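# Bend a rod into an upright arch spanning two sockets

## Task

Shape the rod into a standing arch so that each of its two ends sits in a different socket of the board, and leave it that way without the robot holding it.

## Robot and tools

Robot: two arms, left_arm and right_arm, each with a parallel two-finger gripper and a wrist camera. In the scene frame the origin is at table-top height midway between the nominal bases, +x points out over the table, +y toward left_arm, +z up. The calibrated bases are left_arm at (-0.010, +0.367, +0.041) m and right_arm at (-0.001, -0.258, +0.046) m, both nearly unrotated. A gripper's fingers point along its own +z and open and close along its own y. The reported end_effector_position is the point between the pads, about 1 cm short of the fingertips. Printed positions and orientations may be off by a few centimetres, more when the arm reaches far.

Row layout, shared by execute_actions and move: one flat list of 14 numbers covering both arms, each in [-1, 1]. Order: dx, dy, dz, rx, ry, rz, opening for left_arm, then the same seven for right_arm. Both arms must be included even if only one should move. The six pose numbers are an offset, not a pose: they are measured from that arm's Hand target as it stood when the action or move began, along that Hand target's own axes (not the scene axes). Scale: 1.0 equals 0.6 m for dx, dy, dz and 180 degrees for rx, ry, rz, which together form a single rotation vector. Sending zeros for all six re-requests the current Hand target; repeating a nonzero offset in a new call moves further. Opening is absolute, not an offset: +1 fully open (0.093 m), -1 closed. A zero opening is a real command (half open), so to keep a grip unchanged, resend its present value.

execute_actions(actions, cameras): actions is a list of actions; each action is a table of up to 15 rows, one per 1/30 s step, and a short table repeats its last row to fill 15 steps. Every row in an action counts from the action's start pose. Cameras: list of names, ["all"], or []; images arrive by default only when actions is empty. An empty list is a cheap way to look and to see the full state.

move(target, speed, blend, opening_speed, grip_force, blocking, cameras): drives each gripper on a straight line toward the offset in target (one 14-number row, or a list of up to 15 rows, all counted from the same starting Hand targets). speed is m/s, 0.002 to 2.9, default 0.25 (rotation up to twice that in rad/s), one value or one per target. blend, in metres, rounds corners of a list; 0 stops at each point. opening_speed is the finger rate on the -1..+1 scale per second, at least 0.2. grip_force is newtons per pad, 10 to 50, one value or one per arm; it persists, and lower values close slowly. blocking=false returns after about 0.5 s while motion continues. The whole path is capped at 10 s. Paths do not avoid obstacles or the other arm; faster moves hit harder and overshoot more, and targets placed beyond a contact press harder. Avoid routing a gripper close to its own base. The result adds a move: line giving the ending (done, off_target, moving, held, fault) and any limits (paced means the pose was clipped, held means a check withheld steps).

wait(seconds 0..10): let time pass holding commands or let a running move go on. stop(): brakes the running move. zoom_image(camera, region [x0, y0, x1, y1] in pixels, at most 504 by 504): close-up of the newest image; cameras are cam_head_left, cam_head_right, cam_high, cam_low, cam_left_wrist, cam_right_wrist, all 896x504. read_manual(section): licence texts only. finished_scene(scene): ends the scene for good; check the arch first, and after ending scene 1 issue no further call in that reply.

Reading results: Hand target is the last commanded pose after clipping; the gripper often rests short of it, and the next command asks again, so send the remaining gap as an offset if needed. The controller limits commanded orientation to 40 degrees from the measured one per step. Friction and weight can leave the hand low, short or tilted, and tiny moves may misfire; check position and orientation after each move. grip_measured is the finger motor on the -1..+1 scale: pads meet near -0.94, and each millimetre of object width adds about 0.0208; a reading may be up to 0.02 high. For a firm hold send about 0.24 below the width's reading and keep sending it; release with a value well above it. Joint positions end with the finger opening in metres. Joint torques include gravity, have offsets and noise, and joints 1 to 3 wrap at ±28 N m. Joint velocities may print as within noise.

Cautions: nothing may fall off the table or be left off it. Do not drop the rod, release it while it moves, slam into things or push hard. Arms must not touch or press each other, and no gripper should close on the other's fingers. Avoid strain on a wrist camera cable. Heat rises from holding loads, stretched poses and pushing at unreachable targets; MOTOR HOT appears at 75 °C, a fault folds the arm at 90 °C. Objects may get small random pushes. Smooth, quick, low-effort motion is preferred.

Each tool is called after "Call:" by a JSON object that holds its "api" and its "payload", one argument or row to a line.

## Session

Call:
{"api": "execute_actions", "payload": {
  "actions": [],
  "cameras": ["cam_head_left"]
}}

Scene clock: 0.00 s.
left_arm: end_effector_position=(+0.3713, +0.3920, +0.1034) grip_measured=+1.000 end_effector_quat_wxyz=(+0.533, -0.052, +0.843, +0.044) | right_arm: end_effector_position=(+0.3686, -0.2486, +0.0953) grip_measured=+1.000 end_effector_quat_wxyz=(+0.494, +0.011, +0.868, +0.049)
Joint positions: left_arm=[0.016 1.593 0.363 0.785 -0.117 -0.035 0.093] | right_arm=[-0.025 1.551 0.361 0.657 -0.086 0.06 0.093]
Joint velocities: within noise
Joint torques (N m): no reading
Motor temperatures (°C): left_arm=[30 37 36 28 28 29 29] | right_arm=[28 34 35 31 30 31 29]
Heat: left arm: 37 °C; right arm: 35 °C.
Hand target: left_arm +0.3769, +0.3921, +0.1150; +0.550, -0.053, +0.833, +0.043 | right_arm +0.3746, -0.2486, +0.1059; +0.510, +0.010, +0.859, +0.049
Tool commands: left_gripper/opening=+1.0 right_gripper/opening=+1.0
Images, in order (width x height): cam_head_left 896x504.

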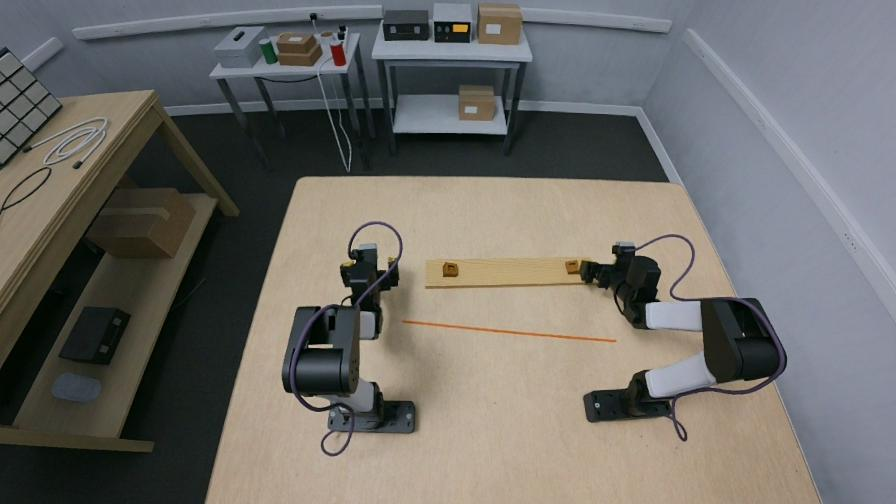

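Call:
{"api": "move", "payload": {
  "target": [0.138,-0.2577,-0.232,0.3346,0.2563,0.5006,-0.2,0.1718,0.0997,-0.2457,-0.2215,0.3001,-0.4232,-0.2],
  "speed": 0.35,
  "cameras": ["cam_left_wrist","cam_right_wrist","cam_high"]
}}

Call:
{"api": "zoom_image", "payload": {
  "camera": "cam_high",
  "region": [360, 200, 620, 350]
}}

Scene clock: 16.83 s.
left_arm: end_effector_position=(+0.2309, +0.2217, +0.0846) grip_measured=-0.198 end_effector_quat_wxyz=(-0.010, +0.738, +0.675, -0.006) | right_arm: end_effector_position=(+0.1883, -0.1949, +0.0847) grip_measured=-0.198 end_effector_quat_wxyz=(-0.002, -0.660, +0.751, +0.006)
Joint positions: left_arm=[-0.536 1.688 1.086 -0.991 0.005 1.122 0.036] | right_arm=[0.301 1.367 0.757 -0.97 -0.01 -1.129 0.036]
Joint torques (N m): left_arm=[-0.54 -5.57 8.1 0.25 -0.06 0.27] | right_arm=[0.27 -2.89 7.49 0.32 0.02 -0.17]
Motor temperatures (°C): left_arm=[30 38 38 32 28 29 29] | right_arm=[28 36 38 37 30 31 29]
Heat: left arm: 38 °C; right arm: 38 °C.
Hand target: left_arm +0.2388, +0.2174, +0.0913; -0.001, +0.744, +0.668, +0.000 | right_arm +0.1939, -0.1933, +0.0913; +0.000, -0.668, +0.744, +0.000
Off the commanded pose: left_arm 0.011 m, 2 deg | right_arm 0.009 m, 1 deg.
move: off_target (left_arm)
Images, in order (width x height): cam_high 896x504, cam_left_wrist 896x504, cam_right_wrist 896x504.

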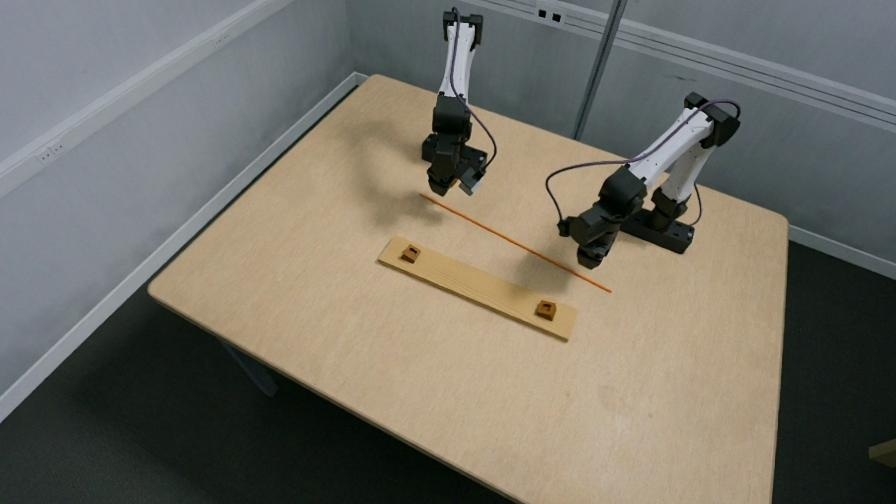

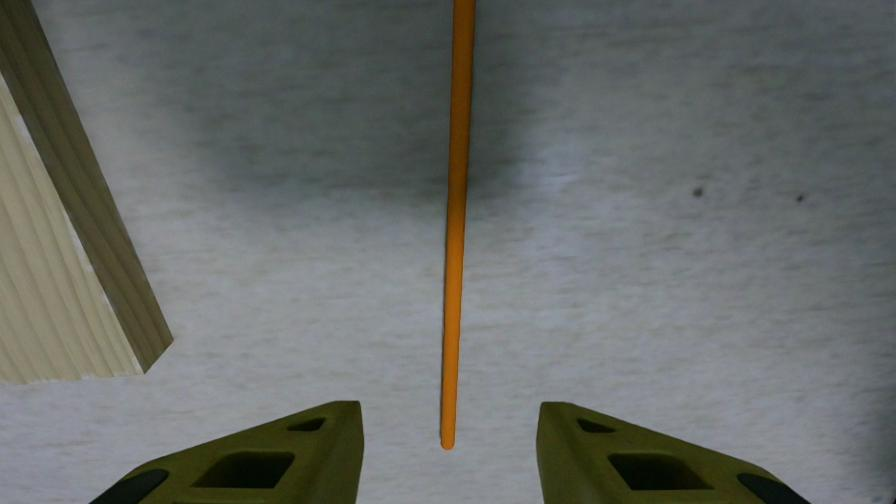

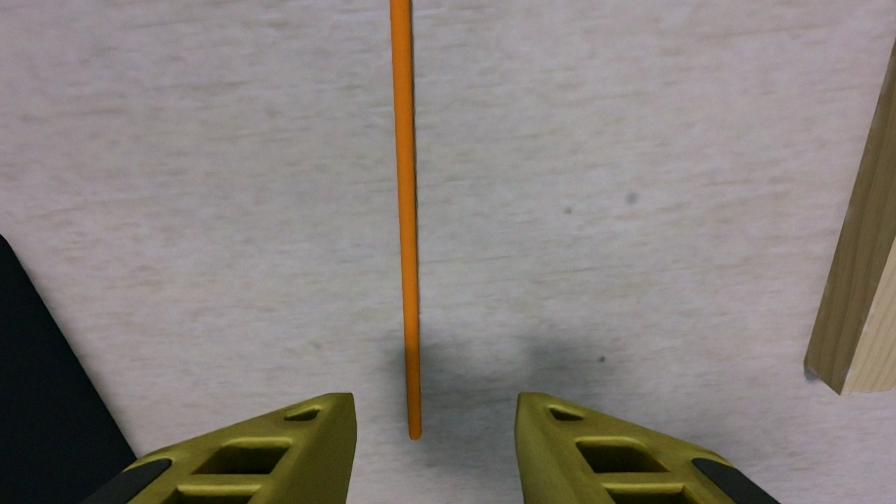

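Scaled by 1.938 from the camera's 896x504 image, which has a finer 1280x720 frame.

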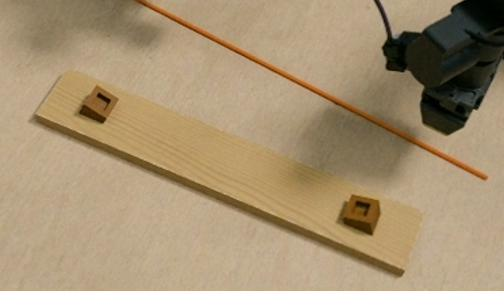

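Call:
{"api": "move", "payload": {
  "target": [
    [0.001,-0.013,0.118,0,0,0,-0.3,-0.011,0.0187,0.118,0,0,0,-0.3],
    [0.001,-0.013,0.148,0,0,0,-0.3,-0.011,0.0187,0.148,0,0,0,-0.3],
    [0.001,-0.013,0.148,0,0,0,-1,-0.011,0.0187,0.148,0,0,0,-1],
    [0.02,0.12,-0.08,0,0,0,-1,-0.011,-0.12,-0.08,0,0,0,-1]
  ],
  "blend": [0.005,0,0,0],
  "speed": [0.15,0.05,0.1,0.15],
  "opening_speed": 0.8,
  "cameras": ["cam_left_wrist","cam_right_wrist","cam_head_left","cam_high"]
}}

Scene clock: 32.90 s.
left_arm: end_effector_position=(+0.3073, +0.2191, +0.1326) grip_measured=-0.976 end_effector_quat_wxyz=(+0.000, +0.740, +0.672, -0.006) | right_arm: end_effector_position=(+0.2648, -0.1911, +0.1334) grip_measured=-0.971 end_effector_quat_wxyz=(+0.005, -0.667, +0.745, +0.000)
Joint positions: left_arm=[-0.428 1.883 1.523 -1.215 0.012 1.238 0] | right_arm=[0.232 1.588 1.158 -1.132 -0.005 -1.216 0]
Joint torques (N m): left_arm=[0.24 -7.36 8.16 0.13 -0.12 0.26] | right_arm=[-1.24 -4.75 7.39 0.22 -0.09 -0.17]
Heat: left arm: 40 °C; right arm: 39 °C.
Hand target: left_arm +0.3117, +0.2216, +0.1392; +0.000, +0.744, +0.668, +0.000 | right_arm +0.2662, -0.1944, +0.1394; +0.000, -0.668, +0.744, +0.000
Off the commanded pose: left_arm 0.008 m, 1 deg | right_arm 0.007 m, 1 deg.
move: done
Images, in order (width x height): cam_head_left 896x504, cam_high 896x504, cam_left_wrist 896x504, cam_right_wrist 896x504.

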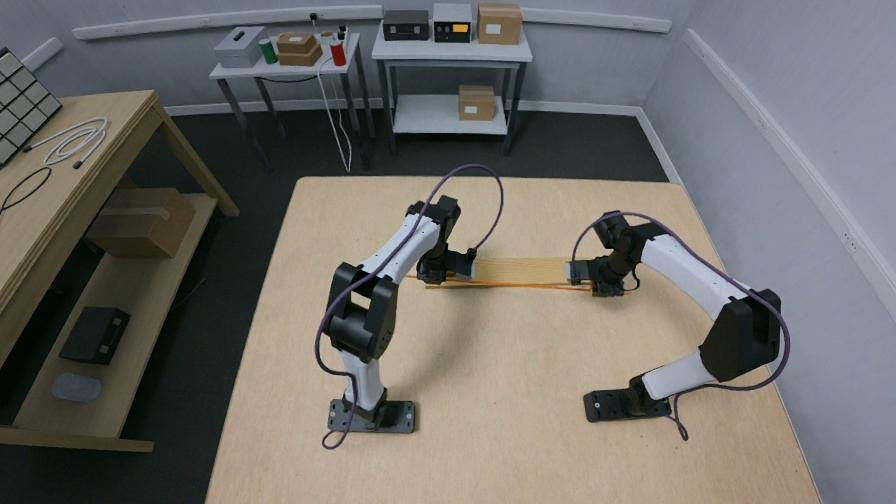

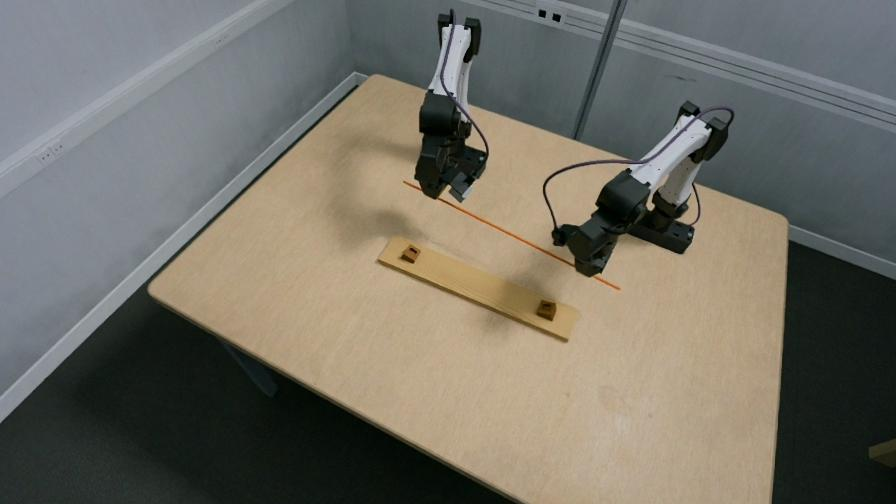

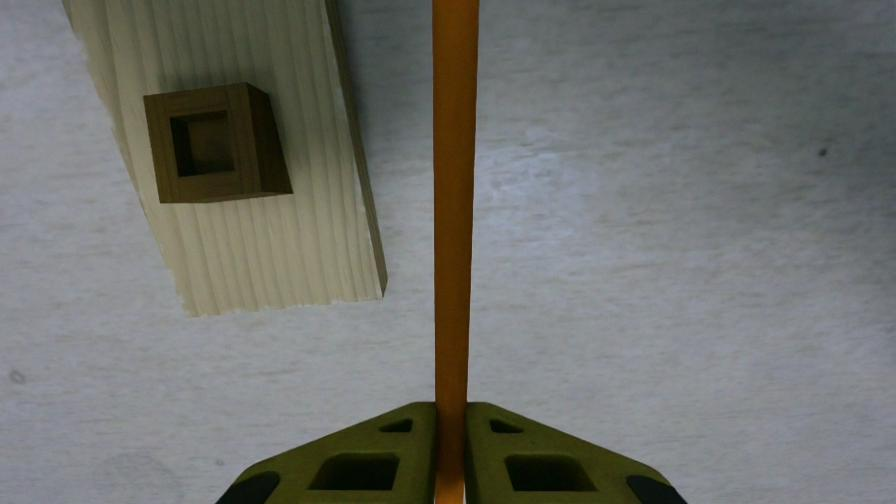

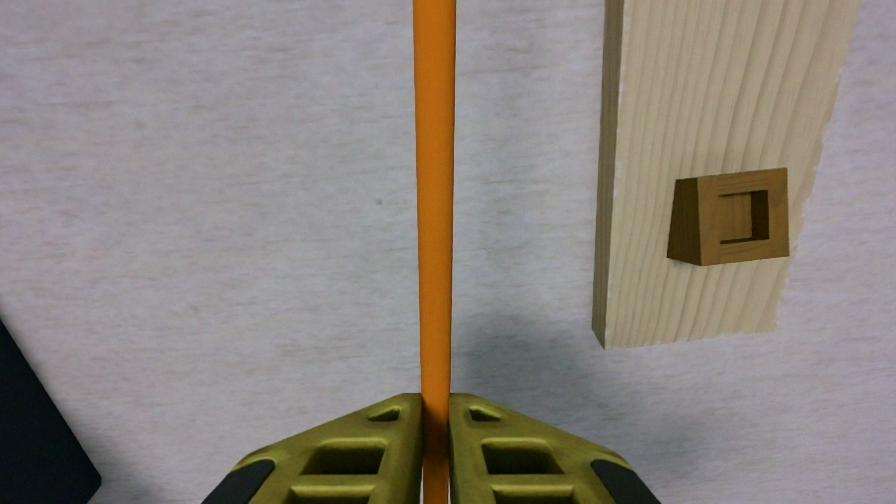

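Call:
{"api": "move", "payload": {
  "target": [
    [-0.005,0.1185,-0.1013,0,0,-0.0312,-1,-0.0128,-0.1893,-0.101,0,0,-0.0312,-1],
    [-0.014,0.1187,-0.0847,-0.0084,-0.172,-0.0304,-1,-0.0218,-0.1867,-0.0843,-0.0084,-0.172,-0.0304,-1],
    [-0.0765,0.1228,-0.0797,-0.0142,-0.289,-0.029,-1,-0.0857,-0.1797,-0.0793,-0.0142,-0.289,-0.029,-1],
    [-0.1645,0.1307,-0.0713,-0.0191,-0.389,-0.0272,-1,-0.1668,-0.171,-0.0593,-0.0191,-0.389,-0.0272,-1]
  ],
  "blend": [0.02,0.01,0.01,0],
  "speed": [0.18,0.14,0.12,0.1],
  "cameras": ["all"]
}}

Call:
{"api": "zoom_image", "payload": {
  "camera": "cam_high",
  "region": [360, 160, 620, 350]
}}

Call:
{"api": "zoom_image", "payload": {
  "camera": "cam_head_left",
  "region": [400, 200, 620, 310]
}}

Call:
{"api": "zoom_image", "payload": {
  "camera": "cam_low",
  "region": [340, 130, 580, 310]
}}

Scene clock: 67.53 s.
left_arm: end_effector_position=(+0.3917, +0.1434, +0.1476) grip_measured=-0.977 end_effector_quat_wxyz=(+0.371, +0.564, +0.630, -0.385) | right_arm: end_effector_position=(+0.3850, -0.1378, +0.1642) grip_measured=-0.971 end_effector_quat_wxyz=(-0.389, +0.575, -0.616, -0.371)
Joint positions: left_arm=[-0.176 2.049 1.396 -0.494 1.082 1.025 0] | right_arm=[-0.097 2.062 1.486 -1.051 -1.135 -1.623 0]
Joint torques (N m): left_arm=[-5.38 -13.03 5.38 1.56 1.18 -0.03] | right_arm=[4.98 -8.29 3.95 0.54 -1.57 -0.01]
Motor temperatures (°C): left_arm=[30 45 42 29 28 29 31] | right_arm=[28 38 42 32 31 31 30]
Heat: left arm: 45 °C; right arm: 42 °C.
Hand target: left_arm +0.3791, +0.1150, +0.1819; +0.404, +0.582, +0.577, -0.408 | right_arm +0.3789, -0.1058, +0.1750; -0.408, +0.577, -0.582, -0.404
Off the commanded pose: left_arm 0.046 m, 8 deg | right_arm 0.034 m, 6 deg.
move: off_target (left_arm, right_arm)

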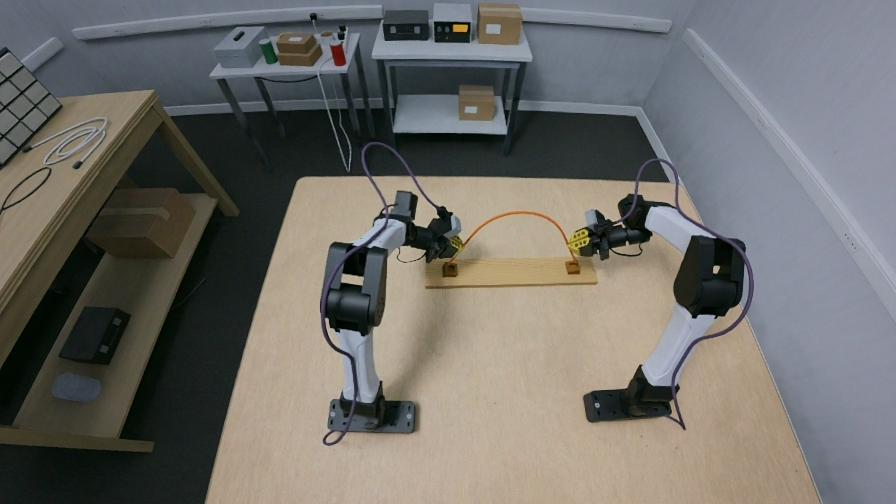

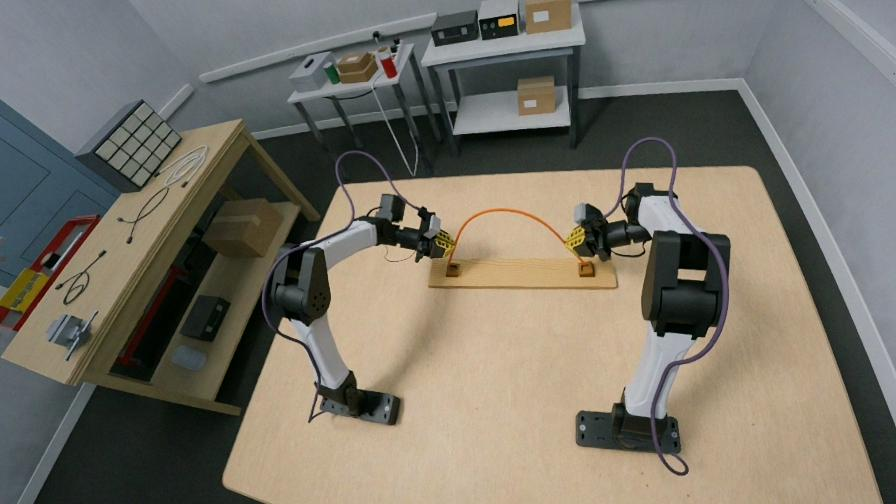

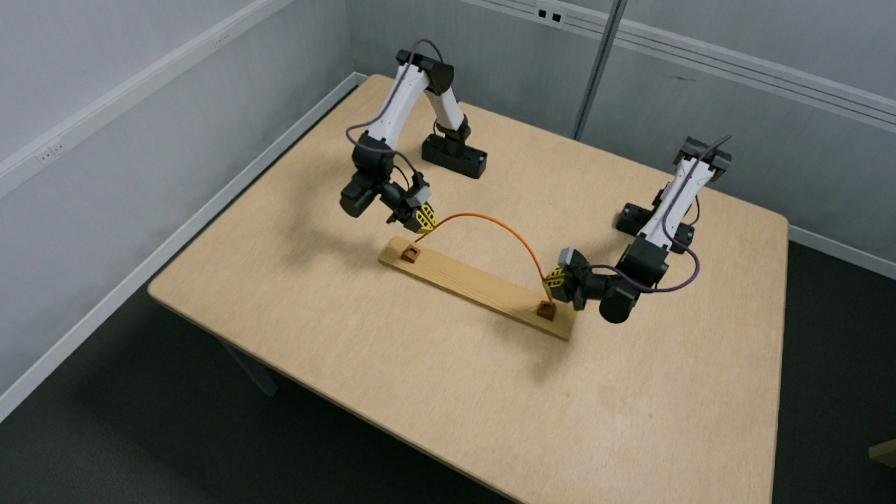

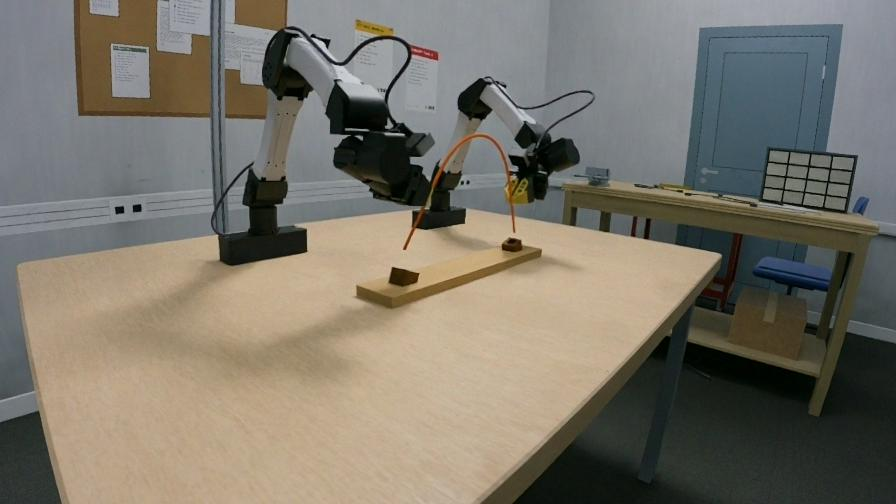

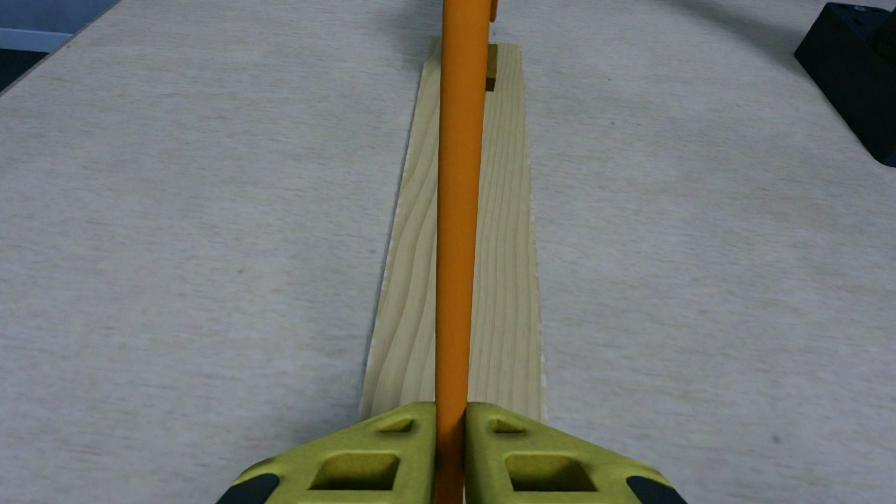

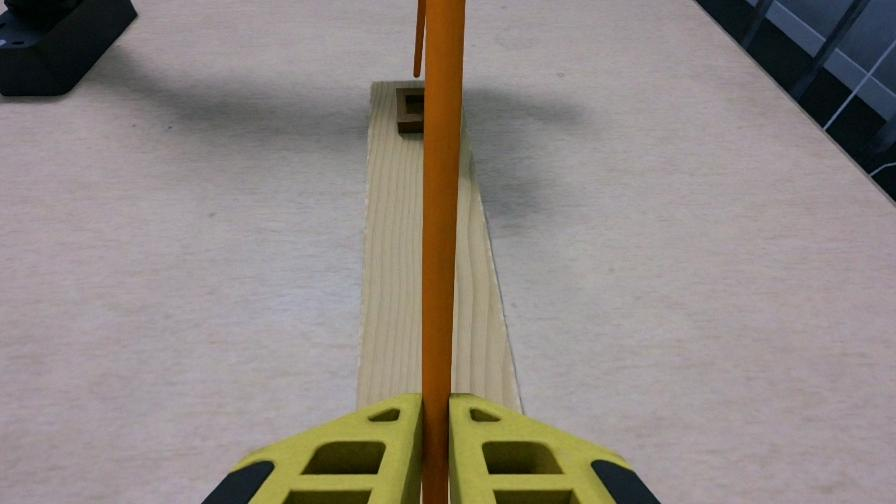

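Scaled by 1.938 from the camera's 896x504 image, which has a finer 1280x720 frame.

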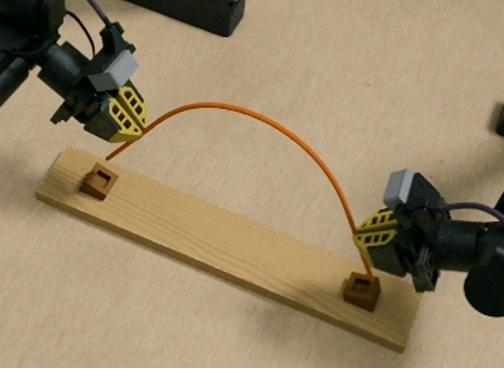

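Scaled by 2.291 from the camera's 896x504 image, which has a finer 1280x720 frame.

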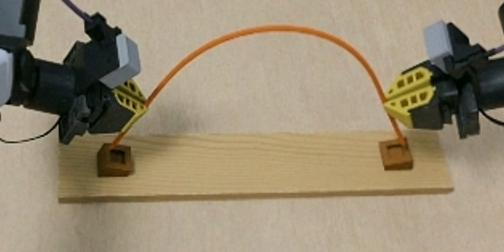

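Scaled by 2.100 from the camera's 896x504 image, which has a finer 1280x720 frame.

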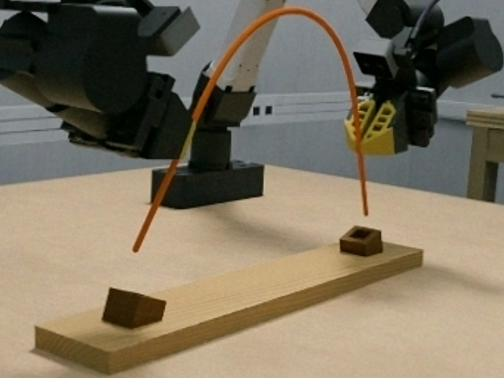

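Call:
{"api": "move", "payload": {
  "target": [0.0563,0,0.0258,0,0,0,-1,0.0652,-0.0067,0.0255,0,0,0,-1],
  "speed": 0.06,
  "cameras": ["cam_low","cam_high","cam_head_left","cam_head_right"]
}}

Call:
{"api": "zoom_image", "payload": {
  "camera": "cam_high",
  "region": [390, 220, 600, 340]
}}

Call:
{"api": "zoom_image", "payload": {
  "camera": "cam_head_left",
  "region": [400, 200, 620, 310]
}}

Call:
{"api": "zoom_image", "payload": {
  "camera": "cam_low",
  "region": [340, 130, 580, 310]
}}

Scene clock: 79.07 s.
left_arm: end_effector_position=(+0.3911, +0.1393, +0.1334) grip_measured=-0.977 end_effector_quat_wxyz=(+0.389, +0.569, +0.619, -0.377) | right_arm: end_effector_position=(+0.3901, -0.1379, +0.1243) grip_measured=-0.971 end_effector_quat_wxyz=(-0.392, +0.575, -0.616, -0.369)
Joint positions: left_arm=[-0.186 2.053 1.319 -0.343 1.083 0.998 0] | right_arm=[-0.096 2.134 1.426 -0.906 -1.136 -1.615 0]
Joint torques (N m): left_arm=[-5.29 -8.81 5.3 1.69 1.09 0.02] | right_arm=[5.22 -8.16 3.67 0.58 -1.58 0.04]
Motor temperatures (°C): left_arm=[31 50 42 30 29 29 31] | right_arm=[29 40 41 32 32 31 30]
Heat: left arm: 50 °C; right arm: 41 °C.
Hand target: left_arm +0.3791, +0.1121, +0.1448; +0.404, +0.582, +0.577, -0.408 | right_arm +0.3829, -0.1048, +0.1329; -0.408, +0.576, -0.582, -0.404
Off the commanded pose: left_arm 0.032 m, 6 deg | right_arm 0.035 m, 6 deg.
move: off_target (left_arm, right_arm)
Images, in order (width x height): cam_head_left 896x504, cam_head_right 896x504, cam_high 896x504, cam_low 896x504.

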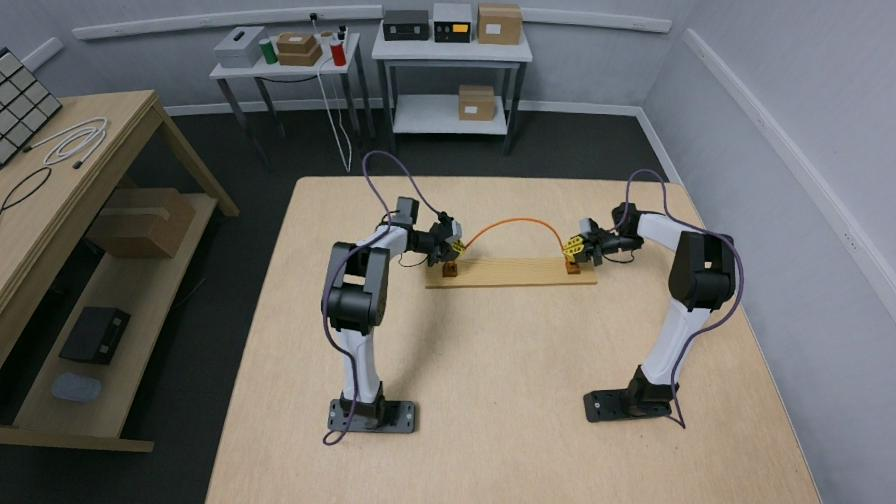

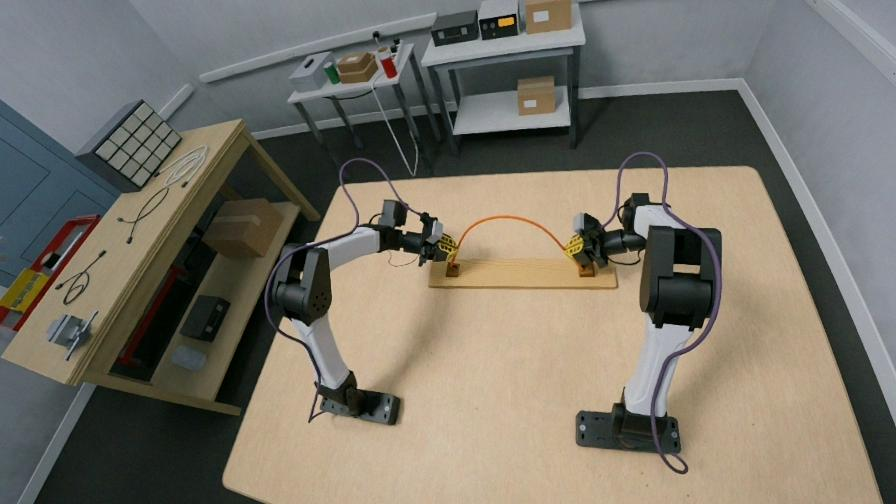

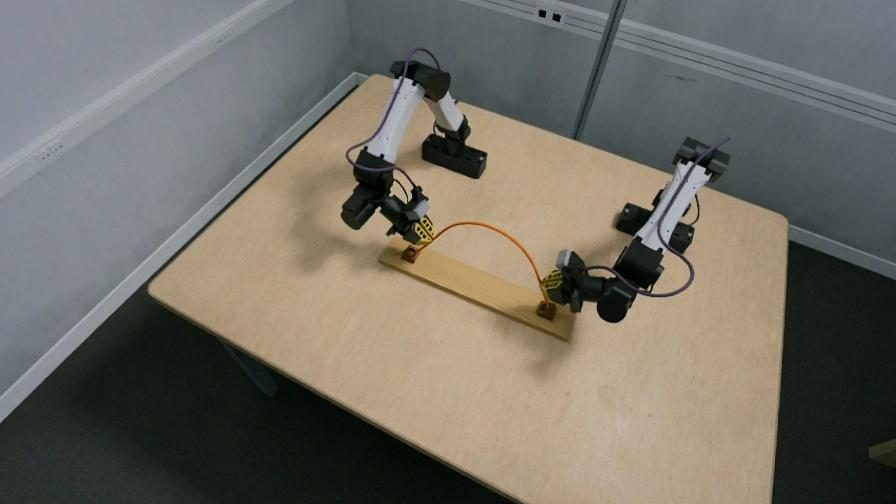

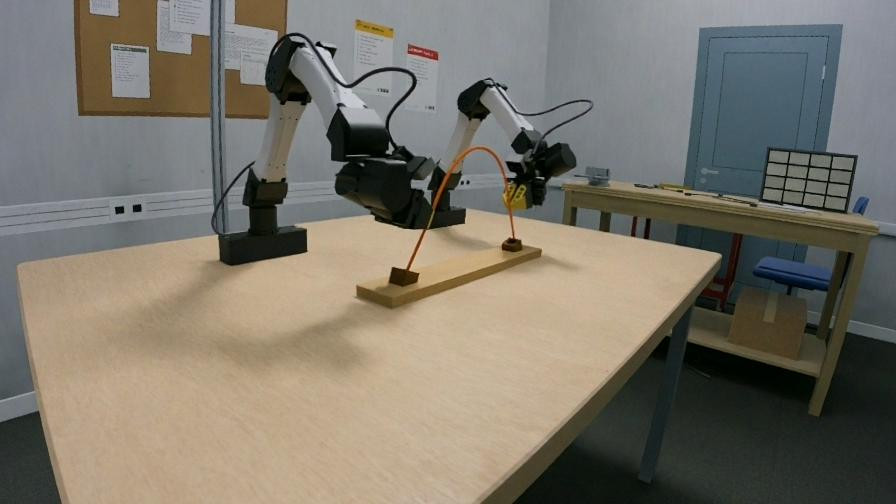

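Scaled by 2.400 from the camera's 896x504 image, which has a finer 1280x720 frame.

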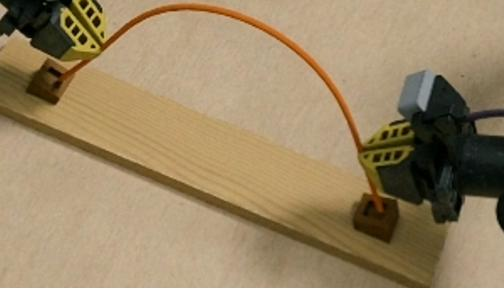

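Scaled by 2.291 from the camera's 896x504 image, which has a finer 1280x720 frame.

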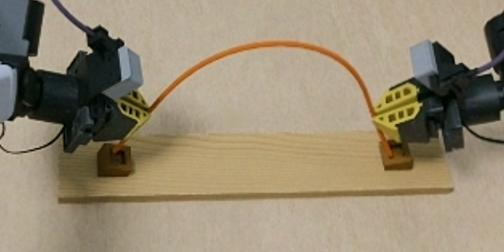

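Scaled by 2.100 from the camera's 896x504 image, which has a finer 1280x720 frame.

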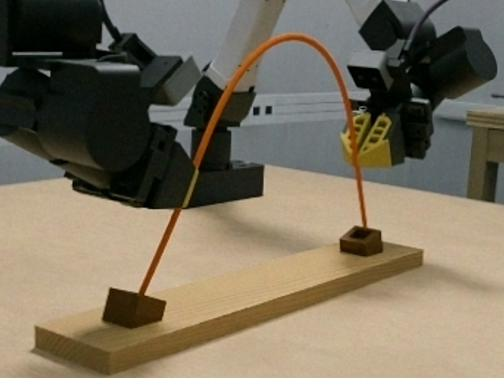

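Call:
{"api": "move", "payload": {
  "target": [
    [0.0345,0,0.0125,0,0,0,-1,0.0141,0,0.005,0,0,0,-1],
    [0.0512,0,-0.0045,0,0,0,-1,0.0308,0,-0.012,0,0,0,-1],
    [0.058,0.003,-0.0233,0,0,0,-1,0.0376,-0.003,-0.0308,0,0,0,-1]
  ],
  "speed": 0.06,
  "blend": [0,0.005,0],
  "cameras": ["cam_low","cam_high","cam_head_right"]
}}

Call:
{"api": "zoom_image", "payload": {
  "camera": "cam_high",
  "region": [390, 220, 600, 340]
}}

Call:
{"api": "zoom_image", "payload": {
  "camera": "cam_low",
  "region": [340, 130, 580, 310]
}}

Call:
{"api": "zoom_image", "payload": {
  "camera": "cam_head_right",
  "region": [420, 200, 630, 320]
}}

Scene clock: 88.03 s.
left_arm: end_effector_position=(+0.3862, +0.1466, +0.1186) grip_measured=-0.977 end_effector_quat_wxyz=(+0.407, +0.573, +0.590, -0.397) | right_arm: end_effector_position=(+0.3871, -0.1413, +0.1183) grip_measured=-0.971 end_effector_quat_wxyz=(-0.410, +0.576, -0.593, -0.386)
Joint positions: left_arm=[-0.157 2.1 1.285 -0.303 1.166 1.081 0] | right_arm=[-0.116 2.191 1.448 -0.979 -1.192 -1.749 0]
Joint torques (N m): left_arm=[-2.39 -7.83 6.11 1.03 0.61 0.29] | right_arm=[1.73 -7.05 5.63 -0.06 -0.96 -0.15]
Heat: left arm: 50 °C; right arm: 42 °C.
Hand target: left_arm +0.3811, +0.1370, +0.1169; +0.404, +0.582, +0.577, -0.408 | right_arm +0.3844, -0.1298, +0.1181; -0.408, +0.577, -0.582, -0.404
Off the commanded pose: left_arm 0.011 m, 2 deg | right_arm 0.012 m, 2 deg.
move: off_target (left_arm, right_arm)
Images, in order (width x height): cam_head_right 896x504, cam_high 896x504, cam_low 896x504.

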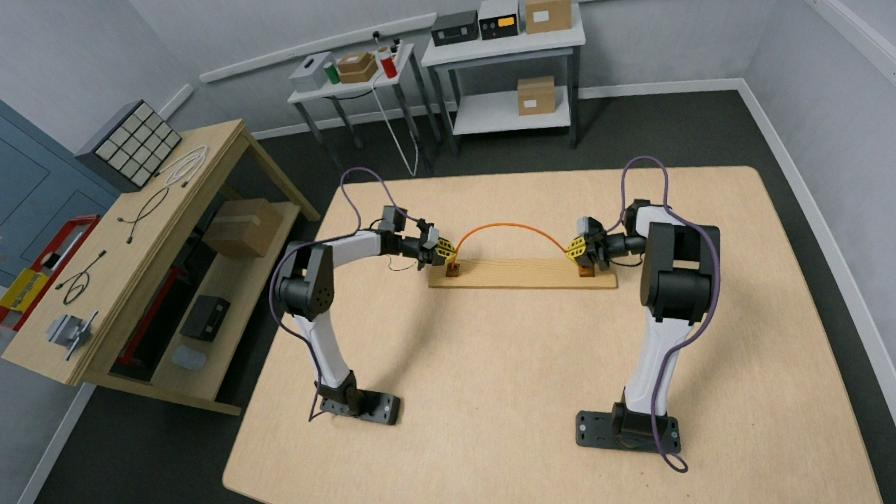

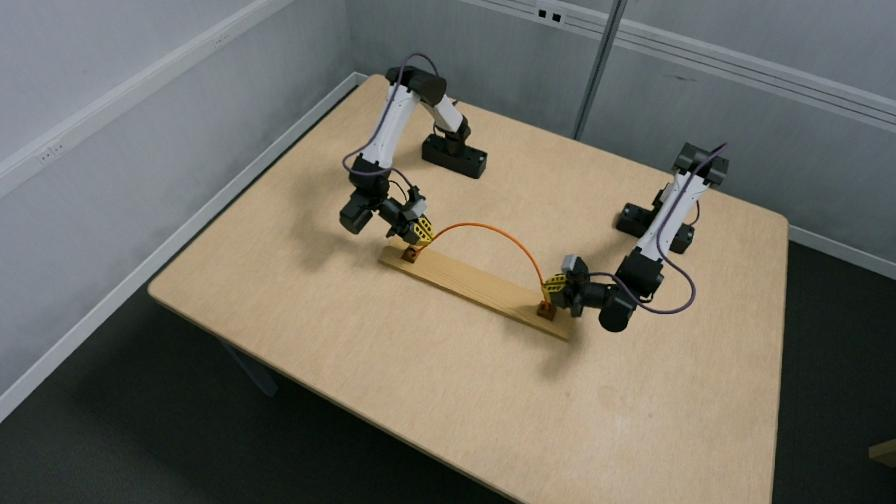

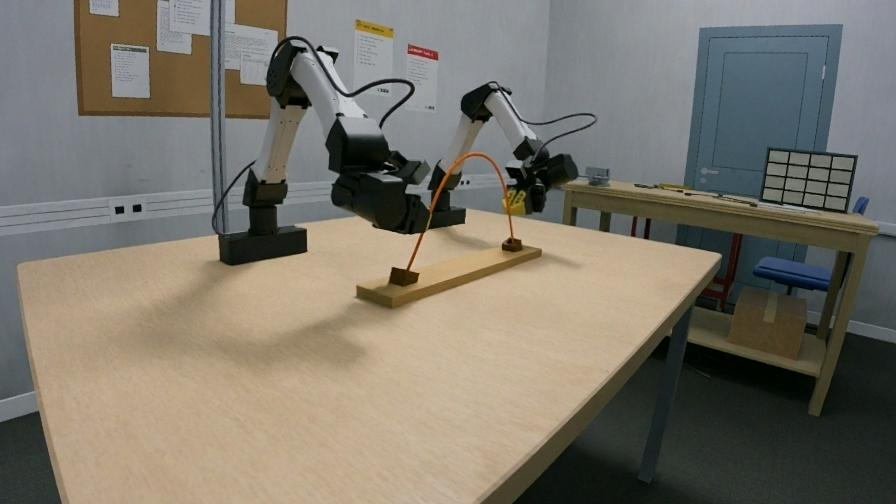

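Scaled by 2.400 from the camera's 896x504 image, which has a finer 1280x720 frame.

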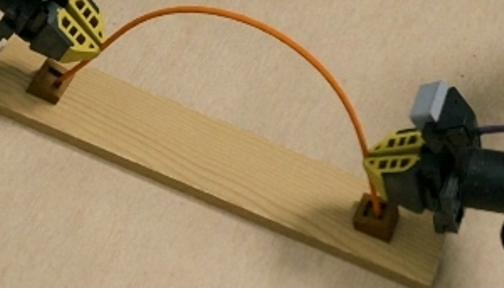

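Scaled by 2.100 from the camera's 896x504 image, which has a finer 1280x720 frame.

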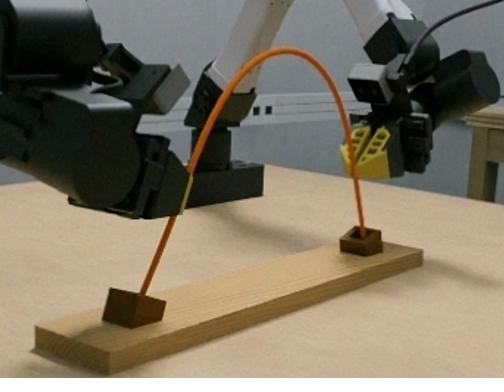

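Scaled by 2.400 from the camera's 896x504 image, which has a finer 1280x720 frame.

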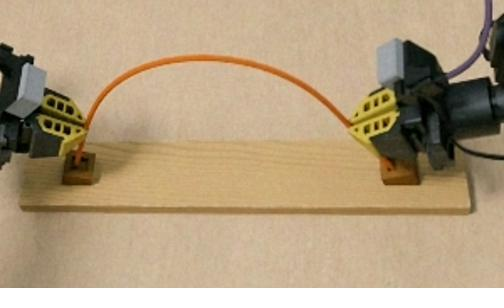

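Call:
{"api": "move", "payload": {
  "target": [
    [0.009,0,-0.009,0,0,0,-1,0.008,0,-0.009,0,0,0,-1],
    [0.009,0,-0.009,0,0,0,-0.4,0.008,0,-0.009,0,0,0,-0.4]
  ],
  "speed": 0.06,
  "opening_speed": 0.4,
  "cameras": ["cam_low","cam_left_wrist","cam_right_wrist"]
}}

Call:
{"api": "zoom_image", "payload": {
  "camera": "cam_low",
  "region": [340, 130, 580, 310]
}}

Scene clock: 97.70 s.
left_arm: end_effector_position=(+0.3781, +0.1464, +0.1109) grip_measured=-0.402 end_effector_quat_wxyz=(+0.397, +0.573, +0.586, -0.413) | right_arm: end_effector_position=(+0.3837, -0.1401, +0.1120) grip_measured=-0.402 end_effector_quat_wxyz=(-0.406, +0.573, -0.588, -0.402)
Joint positions: left_arm=[-0.157 2.122 1.285 -0.347 1.191 1.127 0.026] | right_arm=[-0.116 2.23 1.47 -1.036 -1.206 -1.804 0.026]
Joint torques (N m): left_arm=[-0.76 -8.79 6.56 0.97 0.48 0.26] | right_arm=[0.28 -8.51 5.55 -0.11 -0.78 -0.2]
Heat: left arm: 48 °C; right arm: 42 °C.
Hand target: left_arm +0.3812, +0.1439, +0.1137; +0.404, +0.582, +0.577, -0.408 | right_arm +0.3844, -0.1366, +0.1153; -0.408, +0.577, -0.582, -0.404
Off the commanded pose: left_arm 0.005 m, 2 deg | right_arm 0.005 m, 1 deg.
move: done
Images, in order (width x height): cam_low 896x504, cam_left_wrist 896x504, cam_right_wrist 896x504.

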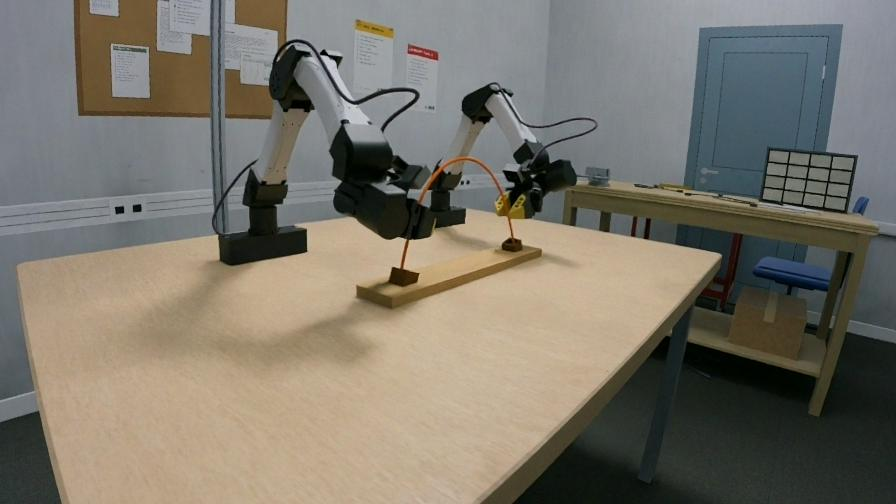

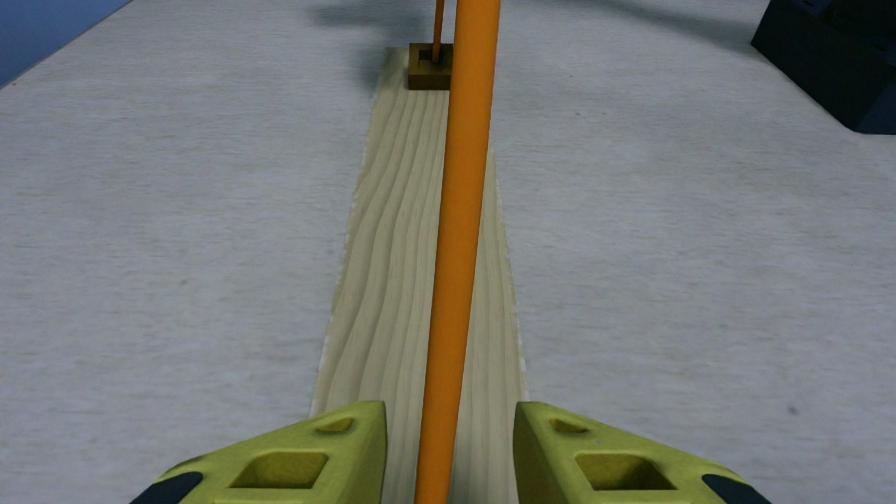

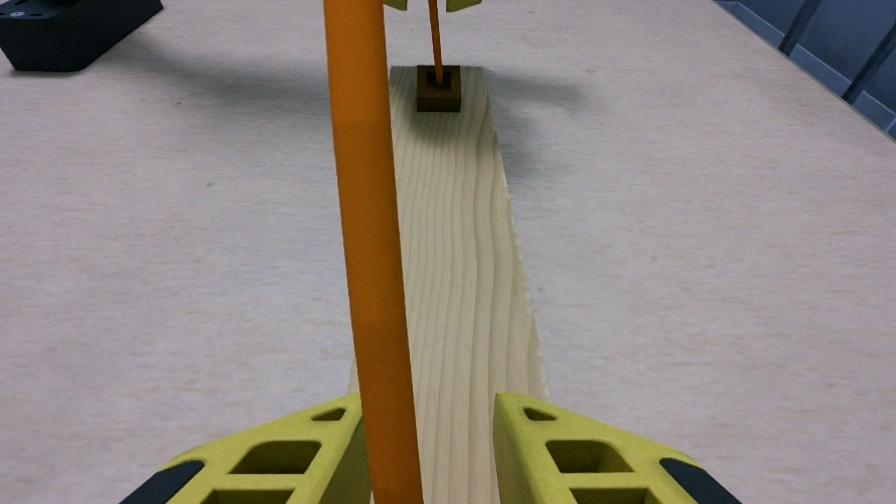

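Scaled by 2.100 from the camera's 896x504 image, which has a finer 1280x720 frame.

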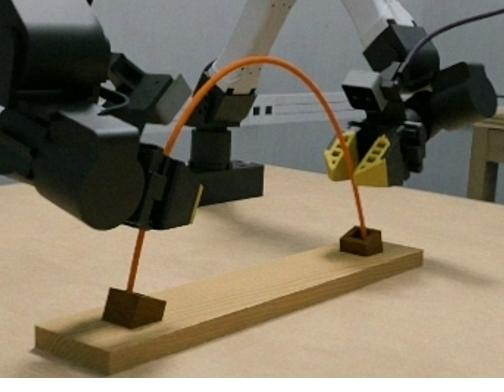

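Call:
{"api": "move", "payload": {
  "target": [
    [0,0,0,0,0,0,-0.4,0,-0.022,0,0,0,0,-0.4],
    [0,0,0,0,0,0,0.0,0,-0.012,0,0,0,0,0.0]
  ],
  "speed": 0.05,
  "cameras": ["cam_left_wrist","cam_right_wrist"]
}}

Scene clock: 112.20 s.
left_arm: end_effector_position=(+0.3781, +0.1464, +0.1108) grip_measured=-0.002 end_effector_quat_wxyz=(+0.397, +0.573, +0.586, -0.413) | right_arm: end_effector_position=(+0.3949, -0.1413, +0.1105) grip_measured=-0.002 end_effector_quat_wxyz=(-0.408, +0.574, -0.587, -0.400)
Joint positions: left_arm=[-0.157 2.122 1.285 -0.347 1.191 1.127 0.045] | right_arm=[-0.116 2.268 1.529 -1.052 -1.206 -1.804 0.045]
Joint torques (N m): left_arm=[-0.77 -8.81 6.56 0.97 0.48 0.26] | right_arm=[0.4 -9.8 4.23 -0.09 -0.79 -0.16]
Heat: left arm: 48 °C; right arm: 44 °C.
Hand target: left_arm +0.3812, +0.1439, +0.1137; +0.404, +0.582, +0.577, -0.408 | right_arm +0.3916, -0.1366, +0.1154; -0.408, +0.577, -0.582, -0.404
Off the commanded pose: left_arm 0.005 m, 2 deg | right_arm 0.007 m, 1 deg.
move: done
Images, in order (width x height): cam_left_wrist 896x504, cam_right_wrist 896x504.

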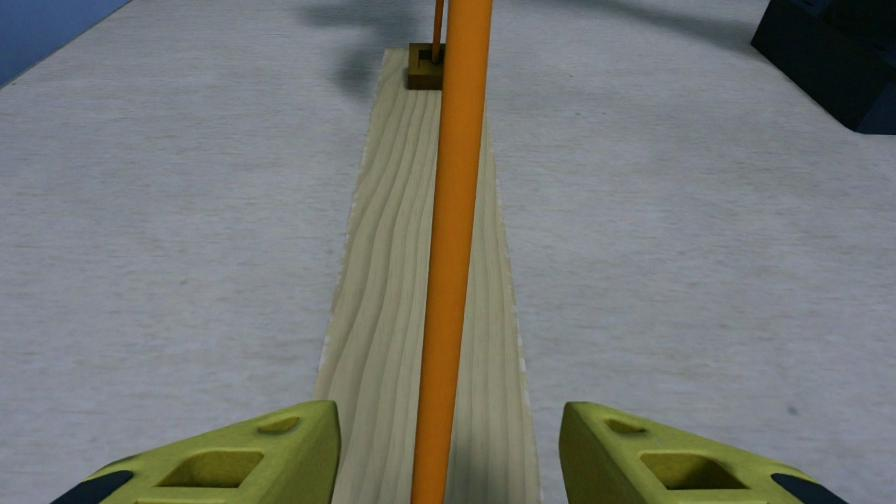

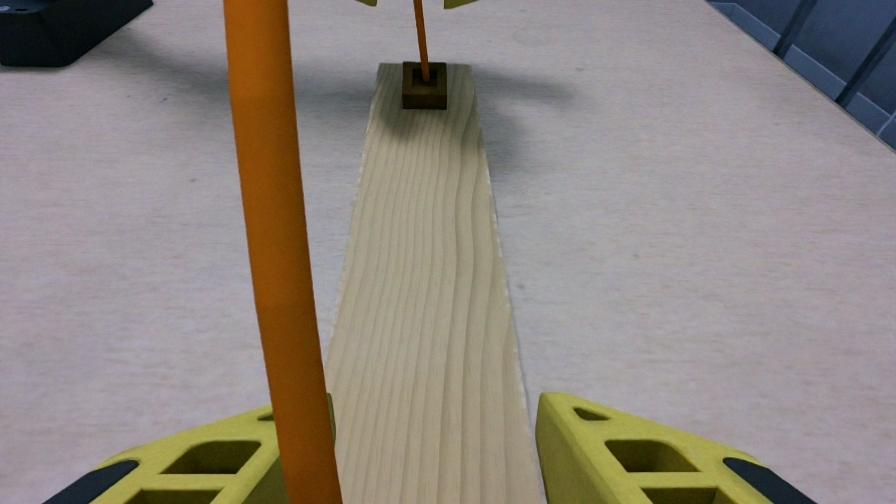

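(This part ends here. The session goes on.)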